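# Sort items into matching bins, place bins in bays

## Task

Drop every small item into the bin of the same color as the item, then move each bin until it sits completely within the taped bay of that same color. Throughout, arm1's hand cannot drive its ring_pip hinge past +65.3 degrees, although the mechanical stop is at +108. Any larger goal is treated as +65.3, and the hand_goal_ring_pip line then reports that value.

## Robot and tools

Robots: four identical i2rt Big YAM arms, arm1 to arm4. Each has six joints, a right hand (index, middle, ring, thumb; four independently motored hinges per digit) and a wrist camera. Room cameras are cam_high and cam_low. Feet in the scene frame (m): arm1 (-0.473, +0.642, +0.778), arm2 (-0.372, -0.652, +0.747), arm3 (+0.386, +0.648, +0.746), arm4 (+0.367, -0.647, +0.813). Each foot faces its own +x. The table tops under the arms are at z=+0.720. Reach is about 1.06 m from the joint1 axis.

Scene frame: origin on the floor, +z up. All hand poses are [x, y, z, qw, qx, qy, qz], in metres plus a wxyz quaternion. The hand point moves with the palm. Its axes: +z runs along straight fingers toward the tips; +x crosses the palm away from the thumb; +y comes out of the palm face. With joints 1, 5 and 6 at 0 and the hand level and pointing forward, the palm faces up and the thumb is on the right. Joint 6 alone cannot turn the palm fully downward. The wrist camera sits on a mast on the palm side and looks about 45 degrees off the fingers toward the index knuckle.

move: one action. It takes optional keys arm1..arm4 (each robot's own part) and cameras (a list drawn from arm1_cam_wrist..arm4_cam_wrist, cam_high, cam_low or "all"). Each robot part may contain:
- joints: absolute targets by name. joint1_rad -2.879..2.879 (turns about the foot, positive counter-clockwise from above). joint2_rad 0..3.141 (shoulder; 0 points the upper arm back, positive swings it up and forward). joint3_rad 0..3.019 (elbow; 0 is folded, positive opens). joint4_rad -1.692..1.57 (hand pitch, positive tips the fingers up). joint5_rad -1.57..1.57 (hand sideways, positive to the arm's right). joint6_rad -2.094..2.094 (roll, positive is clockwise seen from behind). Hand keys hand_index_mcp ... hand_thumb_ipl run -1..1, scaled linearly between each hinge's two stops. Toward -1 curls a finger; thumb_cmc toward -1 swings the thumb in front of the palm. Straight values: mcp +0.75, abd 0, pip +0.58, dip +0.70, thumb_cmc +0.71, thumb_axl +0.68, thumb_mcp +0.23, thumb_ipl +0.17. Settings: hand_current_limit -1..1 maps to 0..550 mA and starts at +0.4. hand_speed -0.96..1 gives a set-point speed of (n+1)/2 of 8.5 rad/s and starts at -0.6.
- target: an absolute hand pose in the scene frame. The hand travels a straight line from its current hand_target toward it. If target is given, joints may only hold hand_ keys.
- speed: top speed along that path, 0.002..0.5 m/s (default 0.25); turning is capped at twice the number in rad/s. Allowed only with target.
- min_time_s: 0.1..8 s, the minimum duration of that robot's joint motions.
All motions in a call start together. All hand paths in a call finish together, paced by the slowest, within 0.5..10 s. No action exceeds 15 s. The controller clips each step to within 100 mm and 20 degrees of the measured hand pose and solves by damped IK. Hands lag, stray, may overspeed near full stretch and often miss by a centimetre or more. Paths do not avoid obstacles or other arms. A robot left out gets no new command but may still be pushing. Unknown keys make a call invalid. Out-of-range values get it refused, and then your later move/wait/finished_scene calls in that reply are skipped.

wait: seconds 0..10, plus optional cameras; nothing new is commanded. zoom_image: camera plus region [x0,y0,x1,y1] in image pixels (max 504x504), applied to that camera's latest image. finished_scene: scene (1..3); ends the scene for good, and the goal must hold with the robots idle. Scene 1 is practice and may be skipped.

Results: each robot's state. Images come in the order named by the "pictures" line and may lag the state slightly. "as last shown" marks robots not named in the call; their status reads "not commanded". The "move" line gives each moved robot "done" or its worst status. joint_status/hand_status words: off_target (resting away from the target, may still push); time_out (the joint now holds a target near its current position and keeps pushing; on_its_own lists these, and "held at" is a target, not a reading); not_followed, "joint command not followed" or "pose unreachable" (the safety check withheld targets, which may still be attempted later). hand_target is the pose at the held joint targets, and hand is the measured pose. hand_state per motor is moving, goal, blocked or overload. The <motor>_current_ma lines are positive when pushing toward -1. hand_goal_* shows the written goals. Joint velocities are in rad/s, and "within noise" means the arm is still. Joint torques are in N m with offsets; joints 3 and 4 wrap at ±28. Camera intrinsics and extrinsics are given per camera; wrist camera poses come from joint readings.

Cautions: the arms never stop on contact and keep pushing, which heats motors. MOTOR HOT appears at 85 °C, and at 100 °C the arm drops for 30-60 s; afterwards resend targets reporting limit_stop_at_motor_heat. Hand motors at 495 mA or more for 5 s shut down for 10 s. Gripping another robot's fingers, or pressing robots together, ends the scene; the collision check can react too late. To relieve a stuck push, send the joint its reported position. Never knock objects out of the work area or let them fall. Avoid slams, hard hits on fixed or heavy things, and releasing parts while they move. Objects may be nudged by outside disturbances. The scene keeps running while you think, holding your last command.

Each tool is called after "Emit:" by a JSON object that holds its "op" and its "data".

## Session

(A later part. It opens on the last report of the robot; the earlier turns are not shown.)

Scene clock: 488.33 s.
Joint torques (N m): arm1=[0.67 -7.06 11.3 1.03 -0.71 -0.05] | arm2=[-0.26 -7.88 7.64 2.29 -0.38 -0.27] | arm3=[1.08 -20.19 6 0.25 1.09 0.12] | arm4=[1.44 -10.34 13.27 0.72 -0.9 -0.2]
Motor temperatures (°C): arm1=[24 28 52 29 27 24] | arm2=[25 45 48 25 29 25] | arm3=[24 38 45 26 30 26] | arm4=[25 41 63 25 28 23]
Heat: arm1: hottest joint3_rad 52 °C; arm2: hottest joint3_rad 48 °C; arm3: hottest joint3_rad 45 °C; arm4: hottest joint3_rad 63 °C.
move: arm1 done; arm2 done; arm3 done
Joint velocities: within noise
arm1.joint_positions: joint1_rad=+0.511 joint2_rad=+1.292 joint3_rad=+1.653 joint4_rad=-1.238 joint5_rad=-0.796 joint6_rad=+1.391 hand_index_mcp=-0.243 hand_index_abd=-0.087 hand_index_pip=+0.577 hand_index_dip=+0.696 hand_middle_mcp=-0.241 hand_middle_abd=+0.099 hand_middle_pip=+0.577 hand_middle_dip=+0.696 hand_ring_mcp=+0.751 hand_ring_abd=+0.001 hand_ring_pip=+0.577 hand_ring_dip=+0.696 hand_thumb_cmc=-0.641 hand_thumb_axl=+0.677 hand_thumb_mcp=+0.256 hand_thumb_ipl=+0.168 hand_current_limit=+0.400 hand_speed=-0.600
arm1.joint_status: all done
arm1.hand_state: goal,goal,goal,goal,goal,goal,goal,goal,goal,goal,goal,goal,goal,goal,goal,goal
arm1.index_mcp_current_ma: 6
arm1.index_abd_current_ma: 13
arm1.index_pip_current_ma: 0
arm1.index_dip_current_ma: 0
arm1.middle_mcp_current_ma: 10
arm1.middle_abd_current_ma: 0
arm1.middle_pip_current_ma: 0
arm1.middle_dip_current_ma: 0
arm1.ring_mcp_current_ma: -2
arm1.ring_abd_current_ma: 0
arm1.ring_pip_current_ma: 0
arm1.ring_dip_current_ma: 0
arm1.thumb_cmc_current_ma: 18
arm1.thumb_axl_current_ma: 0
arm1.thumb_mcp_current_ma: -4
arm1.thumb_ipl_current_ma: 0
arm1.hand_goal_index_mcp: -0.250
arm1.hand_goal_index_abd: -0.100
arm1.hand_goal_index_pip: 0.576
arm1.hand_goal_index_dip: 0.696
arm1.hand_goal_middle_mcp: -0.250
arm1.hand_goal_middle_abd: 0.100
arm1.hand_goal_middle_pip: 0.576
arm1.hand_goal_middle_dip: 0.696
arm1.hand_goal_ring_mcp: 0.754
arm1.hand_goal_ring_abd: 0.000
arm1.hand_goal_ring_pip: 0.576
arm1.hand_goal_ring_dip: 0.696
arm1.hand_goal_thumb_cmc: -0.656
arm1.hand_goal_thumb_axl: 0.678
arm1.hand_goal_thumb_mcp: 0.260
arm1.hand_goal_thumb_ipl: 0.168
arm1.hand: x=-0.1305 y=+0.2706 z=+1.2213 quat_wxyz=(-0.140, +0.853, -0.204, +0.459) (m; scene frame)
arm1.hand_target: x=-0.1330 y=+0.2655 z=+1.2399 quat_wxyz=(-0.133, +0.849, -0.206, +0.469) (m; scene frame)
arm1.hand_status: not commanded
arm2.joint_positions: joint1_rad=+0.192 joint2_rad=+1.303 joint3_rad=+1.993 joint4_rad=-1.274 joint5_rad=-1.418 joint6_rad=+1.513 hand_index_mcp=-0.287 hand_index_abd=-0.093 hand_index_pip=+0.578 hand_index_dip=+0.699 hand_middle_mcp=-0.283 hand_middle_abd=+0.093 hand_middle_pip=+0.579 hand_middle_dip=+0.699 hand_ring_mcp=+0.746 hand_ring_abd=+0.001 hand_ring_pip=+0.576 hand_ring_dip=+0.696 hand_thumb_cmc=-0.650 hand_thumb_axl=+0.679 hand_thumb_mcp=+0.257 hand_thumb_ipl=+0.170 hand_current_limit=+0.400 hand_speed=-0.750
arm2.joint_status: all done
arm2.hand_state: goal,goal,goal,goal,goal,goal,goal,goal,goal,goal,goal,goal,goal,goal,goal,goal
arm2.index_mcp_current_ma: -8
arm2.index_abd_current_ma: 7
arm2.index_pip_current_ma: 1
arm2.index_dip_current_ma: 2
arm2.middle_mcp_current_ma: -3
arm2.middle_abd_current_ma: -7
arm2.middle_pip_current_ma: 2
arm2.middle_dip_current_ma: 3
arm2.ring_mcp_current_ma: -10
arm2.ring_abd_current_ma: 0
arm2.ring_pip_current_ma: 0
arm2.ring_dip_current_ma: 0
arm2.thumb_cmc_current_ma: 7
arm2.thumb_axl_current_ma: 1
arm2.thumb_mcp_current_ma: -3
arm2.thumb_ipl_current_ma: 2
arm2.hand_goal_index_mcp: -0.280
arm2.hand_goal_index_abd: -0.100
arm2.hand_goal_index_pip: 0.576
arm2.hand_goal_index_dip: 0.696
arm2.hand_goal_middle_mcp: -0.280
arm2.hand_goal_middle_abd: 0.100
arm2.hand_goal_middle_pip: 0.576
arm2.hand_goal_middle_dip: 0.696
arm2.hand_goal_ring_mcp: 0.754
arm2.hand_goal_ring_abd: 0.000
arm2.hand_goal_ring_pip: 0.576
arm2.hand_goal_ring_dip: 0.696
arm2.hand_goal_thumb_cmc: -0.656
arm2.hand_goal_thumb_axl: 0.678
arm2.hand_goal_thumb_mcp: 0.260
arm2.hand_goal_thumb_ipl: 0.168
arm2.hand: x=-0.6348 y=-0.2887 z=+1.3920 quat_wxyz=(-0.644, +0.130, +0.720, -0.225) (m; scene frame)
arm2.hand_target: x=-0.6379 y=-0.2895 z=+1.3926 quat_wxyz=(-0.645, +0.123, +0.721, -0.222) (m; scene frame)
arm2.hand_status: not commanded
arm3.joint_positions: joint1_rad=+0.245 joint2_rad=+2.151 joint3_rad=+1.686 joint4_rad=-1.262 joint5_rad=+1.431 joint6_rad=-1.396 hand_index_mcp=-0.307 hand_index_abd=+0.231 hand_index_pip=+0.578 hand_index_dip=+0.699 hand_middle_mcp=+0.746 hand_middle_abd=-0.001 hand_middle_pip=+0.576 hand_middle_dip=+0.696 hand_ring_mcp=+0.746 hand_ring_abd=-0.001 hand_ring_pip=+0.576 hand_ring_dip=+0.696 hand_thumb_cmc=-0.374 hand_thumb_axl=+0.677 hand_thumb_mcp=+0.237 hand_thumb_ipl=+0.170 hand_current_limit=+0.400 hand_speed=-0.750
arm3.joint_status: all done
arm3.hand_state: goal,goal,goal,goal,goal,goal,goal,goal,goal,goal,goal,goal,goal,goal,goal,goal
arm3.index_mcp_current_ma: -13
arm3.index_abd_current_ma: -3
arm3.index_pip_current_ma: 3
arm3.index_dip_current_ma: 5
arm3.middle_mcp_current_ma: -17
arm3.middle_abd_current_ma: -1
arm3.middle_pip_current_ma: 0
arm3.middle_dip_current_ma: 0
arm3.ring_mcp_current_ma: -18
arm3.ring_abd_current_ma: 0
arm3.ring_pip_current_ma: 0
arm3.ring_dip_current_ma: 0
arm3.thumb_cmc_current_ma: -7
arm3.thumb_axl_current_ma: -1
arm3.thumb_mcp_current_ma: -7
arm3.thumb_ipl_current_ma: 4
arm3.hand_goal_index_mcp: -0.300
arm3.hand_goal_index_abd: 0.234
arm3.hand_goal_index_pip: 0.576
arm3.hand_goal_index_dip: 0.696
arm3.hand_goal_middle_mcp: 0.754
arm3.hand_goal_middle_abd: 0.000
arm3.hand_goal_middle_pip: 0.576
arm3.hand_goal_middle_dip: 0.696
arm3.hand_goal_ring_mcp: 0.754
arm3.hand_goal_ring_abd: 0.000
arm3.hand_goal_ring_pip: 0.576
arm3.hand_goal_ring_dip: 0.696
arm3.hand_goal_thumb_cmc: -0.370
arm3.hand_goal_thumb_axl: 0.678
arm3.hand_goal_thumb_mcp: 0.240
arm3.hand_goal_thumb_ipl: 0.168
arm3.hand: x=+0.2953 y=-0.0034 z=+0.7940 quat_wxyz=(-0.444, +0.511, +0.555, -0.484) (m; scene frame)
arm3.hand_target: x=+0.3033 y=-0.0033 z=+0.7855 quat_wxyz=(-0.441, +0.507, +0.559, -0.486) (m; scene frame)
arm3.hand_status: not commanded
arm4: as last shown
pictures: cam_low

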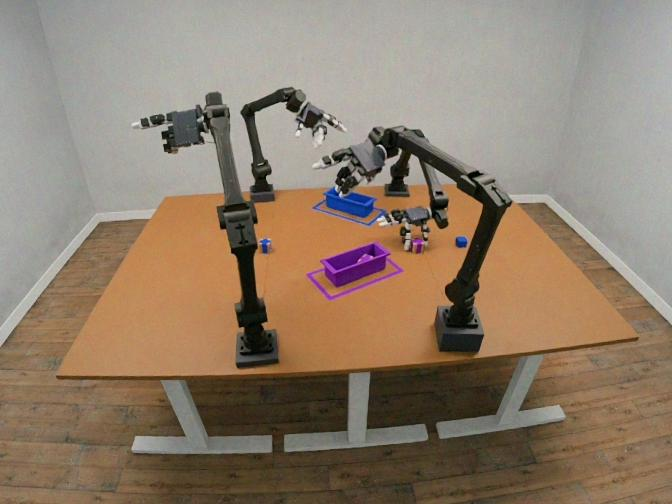

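Emit:
{"op": "move", "data": {"arm3": {"joints": {"joint2_rad": 1.85}, "min_time_s": 2.5}, "arm1": {"joints": {"joint1_rad": -0.162, "joint2_rad": 2.092, "joint3_rad": 1.87, "joint4_rad": -1.31, "joint5_rad": -1.42, "joint6_rad": 1.57}, "min_time_s": 4.5}, "cameras": ["cam_low", "cam_high"]}}

Emit:
{"op": "zoom_image", "data": {"camera": "cam_high", "region": [290, 240, 400, 330]}}

Emit:
{"op": "zoom_image", "data": {"camera": "cam_high", "region": [310, 150, 410, 230]}}

Emit:
{"op": "zoom_image", "data": {"camera": "cam_low", "region": [220, 170, 340, 270]}}

Scene clock: 508.07 s.
Joint torques (N m): arm1=[1.14 -16.26 10.04 -0.38 -1.42 0.17] | arm2=[-0.5 -8.29 7.82 2.45 -0.37 -0.31] | arm3=[1.14 -19.72 7.15 0.62 1.11 0.18] | arm4=[1.38 -10.29 13.27 0.72 -0.9 -0.2]
Motor temperatures (°C): arm1=[24 29 53 28 28 24] | arm2=[25 40 48 25 28 25] | arm3=[24 37 45 26 30 26] | arm4=[25 41 64 25 28 23]
Heat: arm1: hottest joint3_rad 53 °C; arm2: hottest joint3_rad 48 °C; arm3: hottest joint3_rad 45 °C; arm4: hottest joint3_rad 64 °C.
move: arm1 done; arm3 done
Joint velocities: within noise
arm1.joint_positions: joint1_rad=-0.156 joint2_rad=+2.081 joint3_rad=+1.828 joint4_rad=-1.298 joint5_rad=-1.416 joint6_rad=+1.560 hand_index_mcp=-0.251 hand_index_abd=-0.087 hand_index_pip=+0.577 hand_index_dip=+0.696 hand_middle_mcp=-0.249 hand_middle_abd=+0.099 hand_middle_pip=+0.577 hand_middle_dip=+0.696 hand_ring_mcp=+0.746 hand_ring_abd=+0.001 hand_ring_pip=+0.576 hand_ring_dip=+0.696 hand_thumb_cmc=-0.652 hand_thumb_axl=+0.677 hand_thumb_mcp=+0.257 hand_thumb_ipl=+0.168 hand_current_limit=+0.400 hand_speed=-0.600
arm1.joint_status: all done
arm1.hand_state: goal,goal,goal,goal,goal,goal,goal,goal,goal,goal,goal,goal,goal,goal,goal,goal
arm1.index_mcp_current_ma: -1
arm1.index_abd_current_ma: 12
arm1.index_pip_current_ma: 0
arm1.index_dip_current_ma: 0
arm1.middle_mcp_current_ma: 0
arm1.middle_abd_current_ma: 0
arm1.middle_pip_current_ma: 0
arm1.middle_dip_current_ma: 0
arm1.ring_mcp_current_ma: -8
arm1.ring_abd_current_ma: 0
arm1.ring_pip_current_ma: 0
arm1.ring_dip_current_ma: 0
arm1.thumb_cmc_current_ma: 2
arm1.thumb_axl_current_ma: 0
arm1.thumb_mcp_current_ma: -3
arm1.thumb_ipl_current_ma: 0
arm1.hand_goal_index_mcp: -0.250
arm1.hand_goal_index_abd: -0.100
arm1.hand_goal_index_pip: 0.576
arm1.hand_goal_index_dip: 0.696
arm1.hand_goal_middle_mcp: -0.250
arm1.hand_goal_middle_abd: 0.100
arm1.hand_goal_middle_pip: 0.576
arm1.hand_goal_middle_dip: 0.696
arm1.hand_goal_ring_mcp: 0.754
arm1.hand_goal_ring_abd: 0.000
arm1.hand_goal_ring_pip: 0.576
arm1.hand_goal_ring_dip: 0.696
arm1.hand_goal_thumb_cmc: -0.656
arm1.hand_goal_thumb_axl: 0.678
arm1.hand_goal_thumb_mcp: 0.260
arm1.hand_goal_thumb_ipl: 0.168
arm1.hand: x=-0.3438 y=+0.0172 z=+0.9233 quat_wxyz=(-0.441, +0.532, -0.543, +0.477) (m; scene frame)
arm1.hand_target: x=-0.3478 y=+0.0076 z=+0.9327 quat_wxyz=(-0.437, +0.532, -0.542, +0.482) (m; scene frame)
arm1.hand_status: not commanded
arm2, arm4: as last shown
arm3.joint_positions: joint1_rad=+0.245 joint2_rad=+1.863 joint3_rad=+1.686 joint4_rad=-1.262 joint5_rad=+1.431 joint6_rad=-1.396 hand_index_mcp=-0.307 hand_index_abd=+0.231 hand_index_pip=+0.578 hand_index_dip=+0.699 hand_middle_mcp=+0.746 hand_middle_abd=-0.001 hand_middle_pip=+0.576 hand_middle_dip=+0.696 hand_ring_mcp=+0.746 hand_ring_abd=-0.001 hand_ring_pip=+0.576 hand_ring_dip=+0.696 hand_thumb_cmc=-0.374 hand_thumb_axl=+0.677 hand_thumb_mcp=+0.237 hand_thumb_ipl=+0.170 hand_current_limit=+0.400 hand_speed=-0.750
arm3.joint_status: all done
arm3.hand_state: goal,goal,goal,goal,goal,goal,goal,goal,goal,goal,goal,goal,goal,goal,goal,goal
arm3.index_mcp_current_ma: -13
arm3.index_abd_current_ma: -3
arm3.index_pip_current_ma: 3
arm3.index_dip_current_ma: 5
arm3.middle_mcp_current_ma: -17
arm3.middle_abd_current_ma: -1
arm3.middle_pip_current_ma: 0
arm3.middle_dip_current_ma: 0
arm3.ring_mcp_current_ma: -18
arm3.ring_abd_current_ma: 0
arm3.ring_pip_current_ma: 0
arm3.ring_dip_current_ma: 0
arm3.thumb_cmc_current_ma: -7
arm3.thumb_axl_current_ma: -1
arm3.thumb_mcp_current_ma: -7
arm3.thumb_ipl_current_ma: 4
arm3.hand_goal_index_mcp: -0.300
arm3.hand_goal_index_abd: 0.234
arm3.hand_goal_index_pip: 0.576
arm3.hand_goal_index_dip: 0.696
arm3.hand_goal_middle_mcp: 0.754
arm3.hand_goal_middle_abd: 0.000
arm3.hand_goal_middle_pip: 0.576
arm3.hand_goal_middle_dip: 0.696
arm3.hand_goal_ring_mcp: 0.754
arm3.hand_goal_ring_abd: 0.000
arm3.hand_goal_ring_pip: 0.576
arm3.hand_goal_ring_dip: 0.696
arm3.hand_goal_thumb_cmc: -0.370
arm3.hand_goal_thumb_axl: 0.678
arm3.hand_goal_thumb_mcp: 0.240
arm3.hand_goal_thumb_ipl: 0.168
arm3.hand: x=+0.2950 y=-0.0014 z=+0.9720 quat_wxyz=(-0.357, +0.576, +0.487, -0.550) (m; scene frame)
arm3.hand_target: x=+0.3030 y=-0.0017 z=+0.9778 quat_wxyz=(-0.347, +0.578, +0.485, -0.556) (m; scene frame)
arm3.hand_status: not commanded
pictures: cam_high, cam_low

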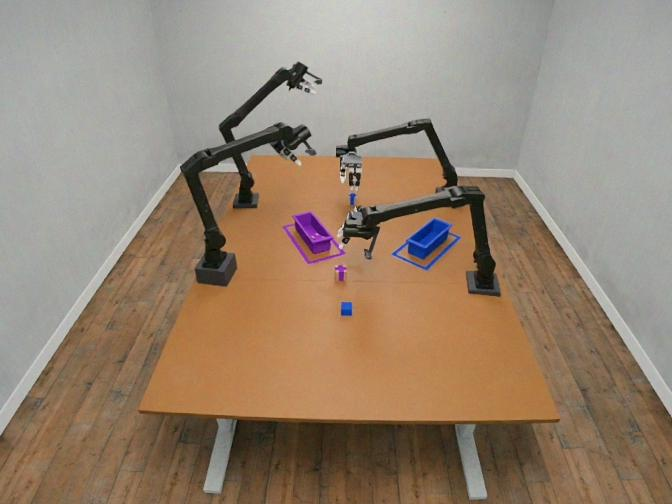

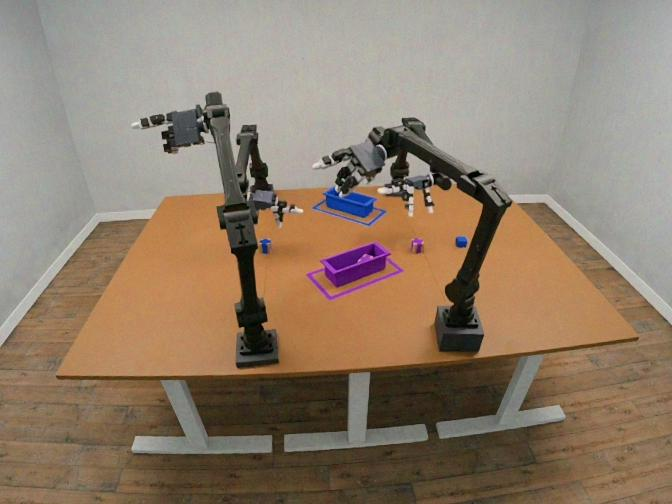

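Scaled by 4.582 from the camera's 672x504 image, which has a finer 960x720 frame.

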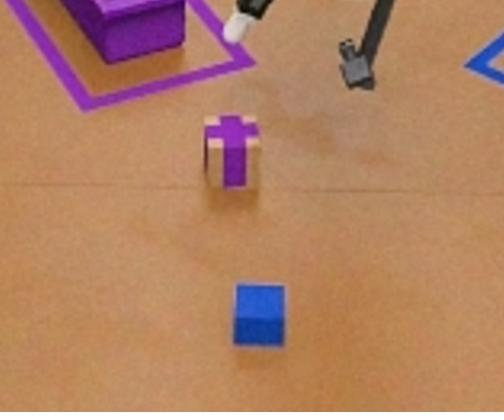

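Scaled by 5.040 from the camera's 672x504 image, which has a finer 960x720 frame.

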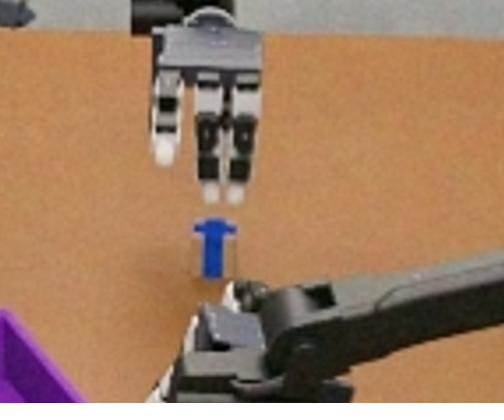

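Scaled by 4.200 from the camera's 672x504 image, which has a finer 960x720 frame.

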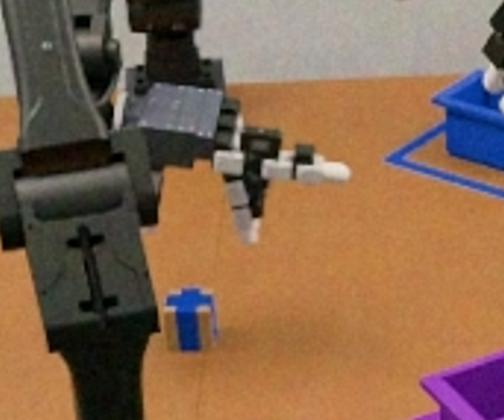

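Emit:
{"op": "move", "data": {"arm3": {"joints": {"joint1_rad": 0.294, "joint2_rad": 1.2}, "min_time_s": 3}, "arm1": {"target": [-0.355, 0.004, 0.868, 0.4557, -0.5242, 0.5428, -0.4719], "speed": 0.05}, "cameras": ["cam_low", "cam_high"]}}

Emit:
{"op": "zoom_image", "data": {"camera": "cam_high", "region": [310, 150, 410, 230]}}

Emit:
{"op": "zoom_image", "data": {"camera": "cam_low", "region": [220, 170, 340, 270]}}

Scene clock: 543.37 s.
Joint torques (N m): arm1=[0.5 -16.32 9.54 -0.68 -1.4 -0.03] | arm2=[-1.03 -8.06 7.6 2.28 -0.44 -0.3] | arm3=[1.14 -8.41 7.28 1.33 0.75 0.26] | arm4=[1.38 -10.34 13.29 0.72 -0.9 -0.2]
Motor temperatures (°C): arm1=[24 31 54 28 32 24] | arm2=[25 36 47 25 27 25] | arm3=[24 35 46 26 30 26] | arm4=[25 40 66 25 28 23]
Heat: arm1: hottest joint3_rad 54 °C; arm2: hottest joint3_rad 47 °C; arm3: hottest joint3_rad 46 °C; arm4: hottest joint3_rad 66 °C.
move: arm1 off_target; arm3 done
Joint velocities: within noise
arm1.joint_positions: joint1_rad=-0.161 joint2_rad=+2.203 joint3_rad=+1.866 joint4_rad=-1.431 joint5_rad=-1.426 joint6_rad=+1.389 hand_index_mcp=-0.251 hand_index_abd=-0.087 hand_index_pip=+0.577 hand_index_dip=+0.696 hand_middle_mcp=-0.249 hand_middle_abd=+0.099 hand_middle_pip=+0.577 hand_middle_dip=+0.696 hand_ring_mcp=+0.746 hand_ring_abd=+0.001 hand_ring_pip=+0.576 hand_ring_dip=+0.696 hand_thumb_cmc=-0.653 hand_thumb_axl=+0.677 hand_thumb_mcp=+0.257 hand_thumb_ipl=+0.168 hand_current_limit=+0.400 hand_speed=-0.600
arm1.joint_status: not commanded
arm1.hand_state: goal,goal,goal,goal,goal,goal,goal,goal,goal,goal,goal,goal,goal,goal,goal,goal
arm1.index_mcp_current_ma: -1
arm1.index_abd_current_ma: 12
arm1.index_pip_current_ma: 0
arm1.index_dip_current_ma: 0
arm1.middle_mcp_current_ma: 0
arm1.middle_abd_current_ma: 0
arm1.middle_pip_current_ma: 0
arm1.middle_dip_current_ma: 0
arm1.ring_mcp_current_ma: -8
arm1.ring_abd_current_ma: 0
arm1.ring_pip_current_ma: 0
arm1.ring_dip_current_ma: 0
arm1.thumb_cmc_current_ma: 1
arm1.thumb_axl_current_ma: 0
arm1.thumb_mcp_current_ma: -3
arm1.thumb_ipl_current_ma: 0
arm1.hand_goal_index_mcp: -0.250
arm1.hand_goal_index_abd: -0.100
arm1.hand_goal_index_pip: 0.576
arm1.hand_goal_index_dip: 0.696
arm1.hand_goal_middle_mcp: -0.250
arm1.hand_goal_middle_abd: 0.100
arm1.hand_goal_middle_pip: 0.576
arm1.hand_goal_middle_dip: 0.696
arm1.hand_goal_ring_mcp: 0.754
arm1.hand_goal_ring_abd: 0.000
arm1.hand_goal_ring_pip: 0.576
arm1.hand_goal_ring_dip: 0.696
arm1.hand_goal_thumb_cmc: -0.656
arm1.hand_goal_thumb_axl: 0.678
arm1.hand_goal_thumb_mcp: 0.260
arm1.hand_goal_thumb_ipl: 0.168
arm1.hand: x=-0.3463 y=+0.0165 z=+0.8657 quat_wxyz=(-0.461, +0.524, -0.546, +0.464) (m; scene frame)
arm1.hand_target: x=-0.3552 y=+0.0046 z=+0.8682 quat_wxyz=(-0.454, +0.524, -0.544, +0.473) (m; scene frame)
arm1.hand_status: off_target (0.015 m and 1.2 deg from the pose sent, 0.058 m and 2.0 deg at the start)
arm2, arm4: as last shown
arm3.joint_positions: joint1_rad=+0.281 joint2_rad=+1.200 joint3_rad=+1.686 joint4_rad=-1.262 joint5_rad=+1.431 joint6_rad=-1.396 hand_index_mcp=-0.305 hand_index_abd=+0.231 hand_index_pip=+0.578 hand_index_dip=+0.699 hand_middle_mcp=+0.746 hand_middle_abd=-0.001 hand_middle_pip=+0.576 hand_middle_dip=+0.696 hand_ring_mcp=+0.746 hand_ring_abd=-0.001 hand_ring_pip=+0.576 hand_ring_dip=+0.696 hand_thumb_cmc=-0.377 hand_thumb_axl=+0.677 hand_thumb_mcp=+0.237 hand_thumb_ipl=+0.170 hand_current_limit=+0.400 hand_speed=-0.750
arm3.joint_status: all done
arm3.hand_state: goal,goal,goal,goal,goal,goal,goal,goal,goal,goal,goal,goal,goal,goal,goal,goal
arm3.index_mcp_current_ma: -8
arm3.index_abd_current_ma: -3
arm3.index_pip_current_ma: 3
arm3.index_dip_current_ma: 5
arm3.middle_mcp_current_ma: -17
arm3.middle_abd_current_ma: -1
arm3.middle_pip_current_ma: 0
arm3.middle_dip_current_ma: 0
arm3.ring_mcp_current_ma: -18
arm3.ring_abd_current_ma: -1
arm3.ring_pip_current_ma: 0
arm3.ring_dip_current_ma: 0
arm3.thumb_cmc_current_ma: -12
arm3.thumb_axl_current_ma: -1
arm3.thumb_mcp_current_ma: -6
arm3.thumb_ipl_current_ma: 4
arm3.hand_goal_index_mcp: -0.300
arm3.hand_goal_index_abd: 0.234
arm3.hand_goal_index_pip: 0.576
arm3.hand_goal_index_dip: 0.696
arm3.hand_goal_middle_mcp: 0.754
arm3.hand_goal_middle_abd: 0.000
arm3.hand_goal_middle_pip: 0.576
arm3.hand_goal_middle_dip: 0.696
arm3.hand_goal_ring_mcp: 0.754
arm3.hand_goal_ring_abd: 0.000
arm3.hand_goal_ring_pip: 0.576
arm3.hand_goal_ring_dip: 0.696
arm3.hand_goal_thumb_cmc: -0.370
arm3.hand_goal_thumb_axl: 0.678
arm3.hand_goal_thumb_mcp: 0.240
arm3.hand_goal_thumb_ipl: 0.168
arm3.hand: x=+0.2908 y=+0.1822 z=+1.3282 quat_wxyz=(-0.122, +0.675, +0.307, -0.660) (m; scene frame)
arm3.hand_target: x=+0.2970 y=+0.1794 z=+1.3269 quat_wxyz=(-0.115, +0.674, +0.309, -0.661) (m; scene frame)
arm3.hand_status: not commanded
pictures: cam_high, cam_low

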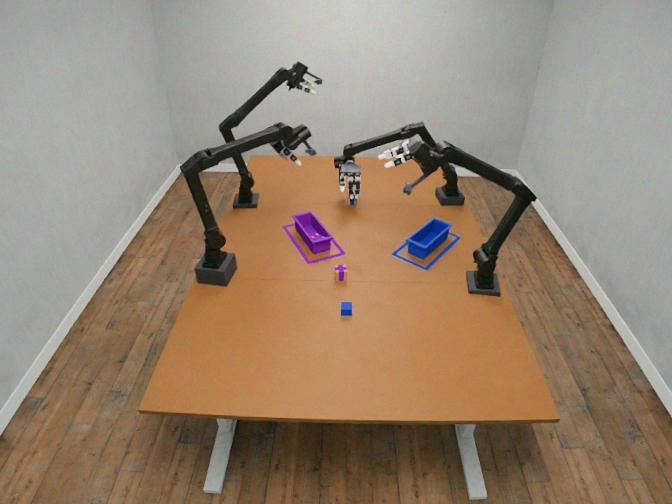

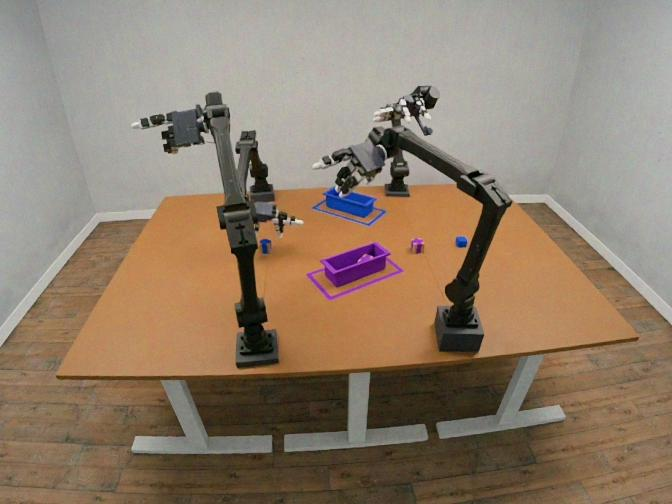

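Scaled by 5.040 from the camera's 672x504 image, which has a finer 960x720 frame.

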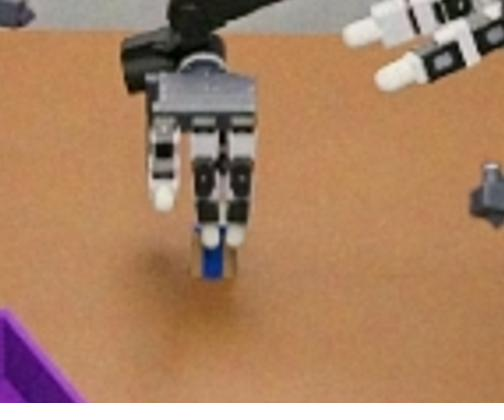

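Scaled by 4.200 from the camera's 672x504 image, which has a finer 960x720 frame.

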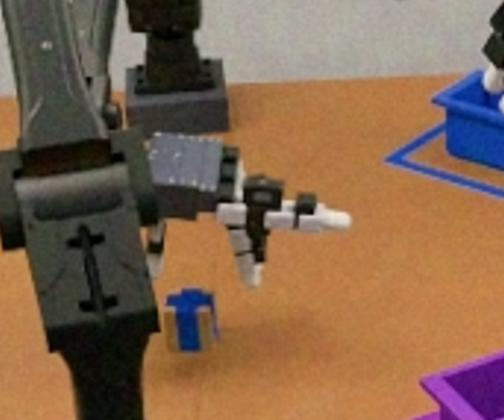

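Emit:
{"op": "move", "data": {"arm1": {"target": [-0.370, -0.008, 0.825, 0.4557, -0.5242, 0.5428, -0.4719], "speed": 0.05}, "arm4": {"joints": {"joint1_rad": 0.0, "joint2_rad": 2.06, "joint3_rad": 1.76, "joint4_rad": -1.23, "joint5_rad": -1.42, "joint6_rad": 1.57, "hand_index_mcp": -0.25, "hand_middle_mcp": -0.25, "hand_thumb_mcp": 0.26}, "min_time_s": 5}, "arm3": {"joints": {"joint5_rad": -1.42, "joint6_rad": 1.57, "joint1_rad": 0.25, "hand_middle_mcp": -0.25, "hand_index_mcp": -0.25, "hand_index_abd": -0.1, "hand_middle_abd": 0.1, "hand_thumb_cmc": -0.657, "hand_thumb_mcp": 0.26}, "min_time_s": 5}, "cameras": ["cam_low", "cam_high"]}}

Emit:
{"op": "zoom_image", "data": {"camera": "cam_high", "region": [310, 150, 410, 230]}}

Emit:
{"op": "zoom_image", "data": {"camera": "cam_low", "region": [220, 170, 340, 270]}}

Emit:
{"op": "zoom_image", "data": {"camera": "cam_high", "region": [290, 220, 400, 310]}}

Emit:
{"op": "zoom_image", "data": {"camera": "cam_low", "region": [360, 160, 480, 260]}}

Scene clock: 559.00 s.
Joint torques (N m): arm1=[0.44 -17.03 9.22 -0.96 -1.11 -0.02] | arm2=[-0.38 -8.64 7.76 2.21 -0.4 -0.29] | arm3=[-1.08 -8.59 7.27 1.37 -1.13 -0.04] | arm4=[1.08 -16.97 12.48 0.91 -0.83 0.21]
Motor temperatures (°C): arm1=[24 32 54 28 32 24] | arm2=[25 35 47 25 27 25] | arm3=[24 35 46 26 29 27] | arm4=[25 40 66 25 28 23]
Heat: arm1: hottest joint3_rad 54 °C; arm2: hottest joint3_rad 47 °C; arm3: hottest joint3_rad 46 °C; arm4: hottest joint3_rad 66 °C.
move: arm1 off_target; arm3 done; arm4 done
Joint velocities: within noise
arm1.joint_positions: joint1_rad=-0.182 joint2_rad=+2.316 joint3_rad=+1.947 joint4_rad=-1.538 joint5_rad=-1.426 joint6_rad=+1.246 hand_index_mcp=-0.251 hand_index_abd=-0.087 hand_index_pip=+0.577 hand_index_dip=+0.696 hand_middle_mcp=-0.249 hand_middle_abd=+0.099 hand_middle_pip=+0.577 hand_middle_dip=+0.696 hand_ring_mcp=+0.746 hand_ring_abd=+0.001 hand_ring_pip=+0.576 hand_ring_dip=+0.696 hand_thumb_cmc=-0.654 hand_thumb_axl=+0.677 hand_thumb_mcp=+0.257 hand_thumb_ipl=+0.168 hand_current_limit=+0.400 hand_speed=-0.600
arm1.joint_status: not commanded
arm1.hand_state: goal,goal,goal,goal,goal,goal,goal,goal,goal,goal,goal,goal,goal,goal,goal,goal
arm1.index_mcp_current_ma: -1
arm1.index_abd_current_ma: 12
arm1.index_pip_current_ma: 0
arm1.index_dip_current_ma: 0
arm1.middle_mcp_current_ma: 0
arm1.middle_abd_current_ma: 0
arm1.middle_pip_current_ma: 0
arm1.middle_dip_current_ma: 0
arm1.ring_mcp_current_ma: -8
arm1.ring_abd_current_ma: 0
arm1.ring_pip_current_ma: 0
arm1.ring_dip_current_ma: 0
arm1.thumb_cmc_current_ma: 1
arm1.thumb_axl_current_ma: 0
arm1.thumb_mcp_current_ma: -3
arm1.thumb_ipl_current_ma: 0
arm1.hand_goal_index_mcp: -0.250
arm1.hand_goal_index_abd: -0.100
arm1.hand_goal_index_pip: 0.576
arm1.hand_goal_index_dip: 0.696
arm1.hand_goal_middle_mcp: -0.250
arm1.hand_goal_middle_abd: 0.100
arm1.hand_goal_middle_pip: 0.576
arm1.hand_goal_middle_dip: 0.696
arm1.hand_goal_ring_mcp: 0.754
arm1.hand_goal_ring_abd: 0.000
arm1.hand_goal_ring_pip: 0.576
arm1.hand_goal_ring_dip: 0.696
arm1.hand_goal_thumb_cmc: -0.656
arm1.hand_goal_thumb_axl: 0.678
arm1.hand_goal_thumb_mcp: 0.260
arm1.hand_goal_thumb_ipl: 0.168
arm1.hand: x=-0.3603 y=+0.0030 z=+0.8247 quat_wxyz=(-0.462, +0.523, -0.544, +0.466) (m; scene frame)
arm1.hand_target: x=-0.3700 y=-0.0074 z=+0.8250 quat_wxyz=(-0.455, +0.524, -0.544, +0.472) (m; scene frame)
arm1.hand_status: off_target (0.015 m and 1.0 deg from the pose sent, 0.053 m and 1.2 deg at the start)
arm2: as last shown
arm3.joint_positions: joint1_rad=+0.263 joint2_rad=+1.200 joint3_rad=+1.686 joint4_rad=-1.262 joint5_rad=-1.416 joint6_rad=+1.558 hand_index_mcp=-0.252 hand_index_abd=-0.093 hand_index_pip=+0.577 hand_index_dip=+0.699 hand_middle_mcp=-0.246 hand_middle_abd=+0.093 hand_middle_pip=+0.578 hand_middle_dip=+0.696 hand_ring_mcp=+0.749 hand_ring_abd=+0.001 hand_ring_pip=+0.576 hand_ring_dip=+0.696 hand_thumb_cmc=-0.650 hand_thumb_axl=+0.677 hand_thumb_mcp=+0.257 hand_thumb_ipl=+0.169 hand_current_limit=+0.400 hand_speed=-0.750
arm3.joint_status: all done
arm3.hand_state: goal,goal,goal,goal,goal,goal,goal,goal,goal,goal,goal,goal,goal,goal,goal,goal
arm3.index_mcp_current_ma: -2
arm3.index_abd_current_ma: 12
arm3.index_pip_current_ma: 1
arm3.index_dip_current_ma: 4
arm3.middle_mcp_current_ma: 7
arm3.middle_abd_current_ma: -11
arm3.middle_pip_current_ma: 2
arm3.middle_dip_current_ma: 0
arm3.ring_mcp_current_ma: -9
arm3.ring_abd_current_ma: 1
arm3.ring_pip_current_ma: 0
arm3.ring_dip_current_ma: 0
arm3.thumb_cmc_current_ma: 11
arm3.thumb_axl_current_ma: -1
arm3.thumb_mcp_current_ma: -7
arm3.thumb_ipl_current_ma: 2
arm3.hand_goal_index_mcp: -0.250
arm3.hand_goal_index_abd: -0.100
arm3.hand_goal_index_pip: 0.576
arm3.hand_goal_index_dip: 0.696
arm3.hand_goal_middle_mcp: -0.250
arm3.hand_goal_middle_abd: 0.100
arm3.hand_goal_middle_pip: 0.576
arm3.hand_goal_middle_dip: 0.696
arm3.hand_goal_ring_mcp: 0.754
arm3.hand_goal_ring_abd: 0.000
arm3.hand_goal_ring_pip: 0.576
arm3.hand_goal_ring_dip: 0.696
arm3.hand_goal_thumb_cmc: -0.656
arm3.hand_goal_thumb_axl: 0.678
arm3.hand_goal_thumb_mcp: 0.260
arm3.hand_goal_thumb_ipl: 0.168
arm3.hand: x=+0.5945 y=+0.2605 z=+1.2816 quat_wxyz=(-0.257, +0.692, -0.274, +0.616) (m; scene frame)
arm3.hand_target: x=+0.5900 y=+0.2579 z=+1.2797 quat_wxyz=(-0.257, +0.688, -0.281, +0.617) (m; scene frame)
arm3.hand_status: not commanded
arm4.joint_positions: joint1_rad=+0.000 joint2_rad=+2.048 joint3_rad=+1.702 joint4_rad=-1.242 joint5_rad=-1.422 joint6_rad=+1.555 hand_index_mcp=-0.253 hand_index_abd=-0.089 hand_index_pip=+0.577 hand_index_dip=+0.698 hand_middle_mcp=-0.248 hand_middle_abd=+0.097 hand_middle_pip=+0.578 hand_middle_dip=+0.699 hand_ring_mcp=+0.747 hand_ring_abd=+0.001 hand_ring_pip=+0.576 hand_ring_dip=+0.696 hand_thumb_cmc=-0.653 hand_thumb_axl=+0.678 hand_thumb_mcp=+0.261 hand_thumb_ipl=+0.170 hand_current_limit=+0.400 hand_speed=-0.700
arm4.joint_status: all done
arm4.hand_state: goal,goal,goal,goal,goal,goal,goal,goal,goal,goal,goal,goal,goal,goal,goal,goal
arm4.index_mcp_current_ma: -2
arm4.index_abd_current_ma: 10
arm4.index_pip_current_ma: 0
arm4.index_dip_current_ma: 1
arm4.middle_mcp_current_ma: 1
arm4.middle_abd_current_ma: -2
arm4.middle_pip_current_ma: 1
arm4.middle_dip_current_ma: 2
arm4.ring_mcp_current_ma: -7
arm4.ring_abd_current_ma: 0
arm4.ring_pip_current_ma: 0
arm4.ring_dip_current_ma: 0
arm4.thumb_cmc_current_ma: 2
arm4.thumb_axl_current_ma: 0
arm4.thumb_mcp_current_ma: 1
arm4.thumb_ipl_current_ma: 1
arm4.hand_goal_index_mcp: -0.250
arm4.hand_goal_index_abd: -0.100
arm4.hand_goal_index_pip: 0.576
arm4.hand_goal_index_dip: 0.696
arm4.hand_goal_middle_mcp: -0.250
arm4.hand_goal_middle_abd: 0.100
arm4.hand_goal_middle_pip: 0.576
arm4.hand_goal_middle_dip: 0.696
arm4.hand_goal_ring_mcp: 0.754
arm4.hand_goal_ring_abd: 0.000
arm4.hand_goal_ring_pip: 0.576
arm4.hand_goal_ring_dip: 0.696
arm4.hand_goal_thumb_cmc: -0.656
arm4.hand_goal_thumb_axl: 0.678
arm4.hand_goal_thumb_mcp: 0.260
arm4.hand_goal_thumb_ipl: 0.168
arm4.hand: x=+0.2930 y=-0.0409 z=+0.9404 quat_wxyz=(-0.495, +0.569, +0.498, -0.428) (m; scene frame)
arm4.hand_target: x=+0.2960 y=-0.0224 z=+0.9534 quat_wxyz=(-0.506, +0.561, +0.508, -0.414) (m; scene frame)
arm4.hand_status: not commanded
pictures: cam_high, cam_low

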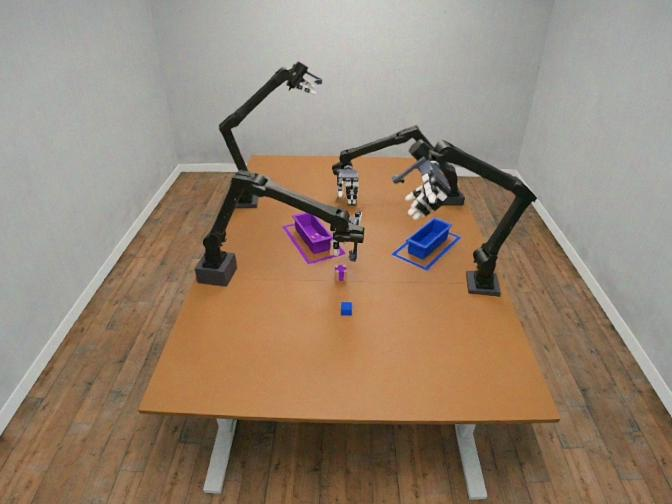

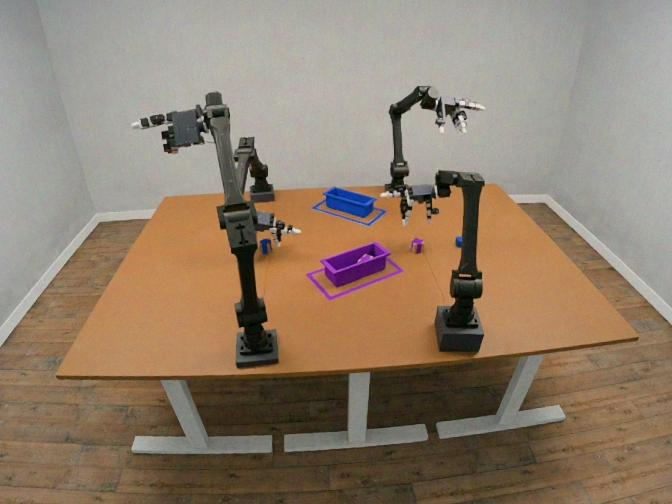

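Scaled by 5.040 from the camera's 672x504 image, which has a finer 960x720 frame.

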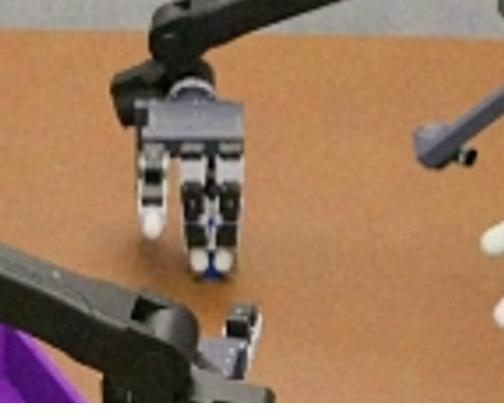

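Scaled by 4.200 from the camera's 672x504 image, which has a finer 960x720 frame.

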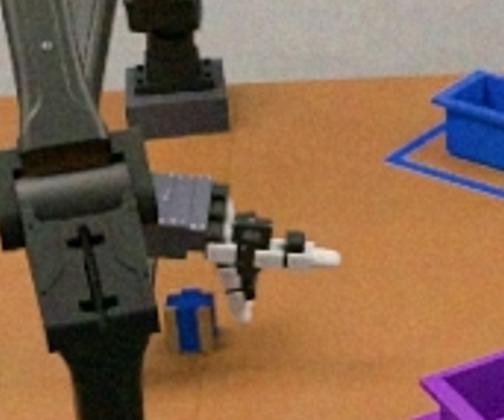

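Scaled by 4.582 from the camera's 672x504 image, which has a finer 960x720 frame.

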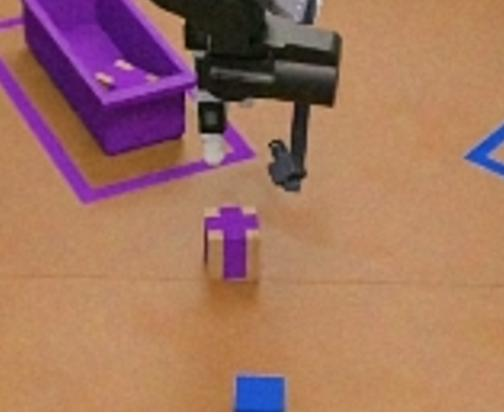

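Scaled by 4.200 from the camera's 672x504 image, which has a finer 960x720 frame.

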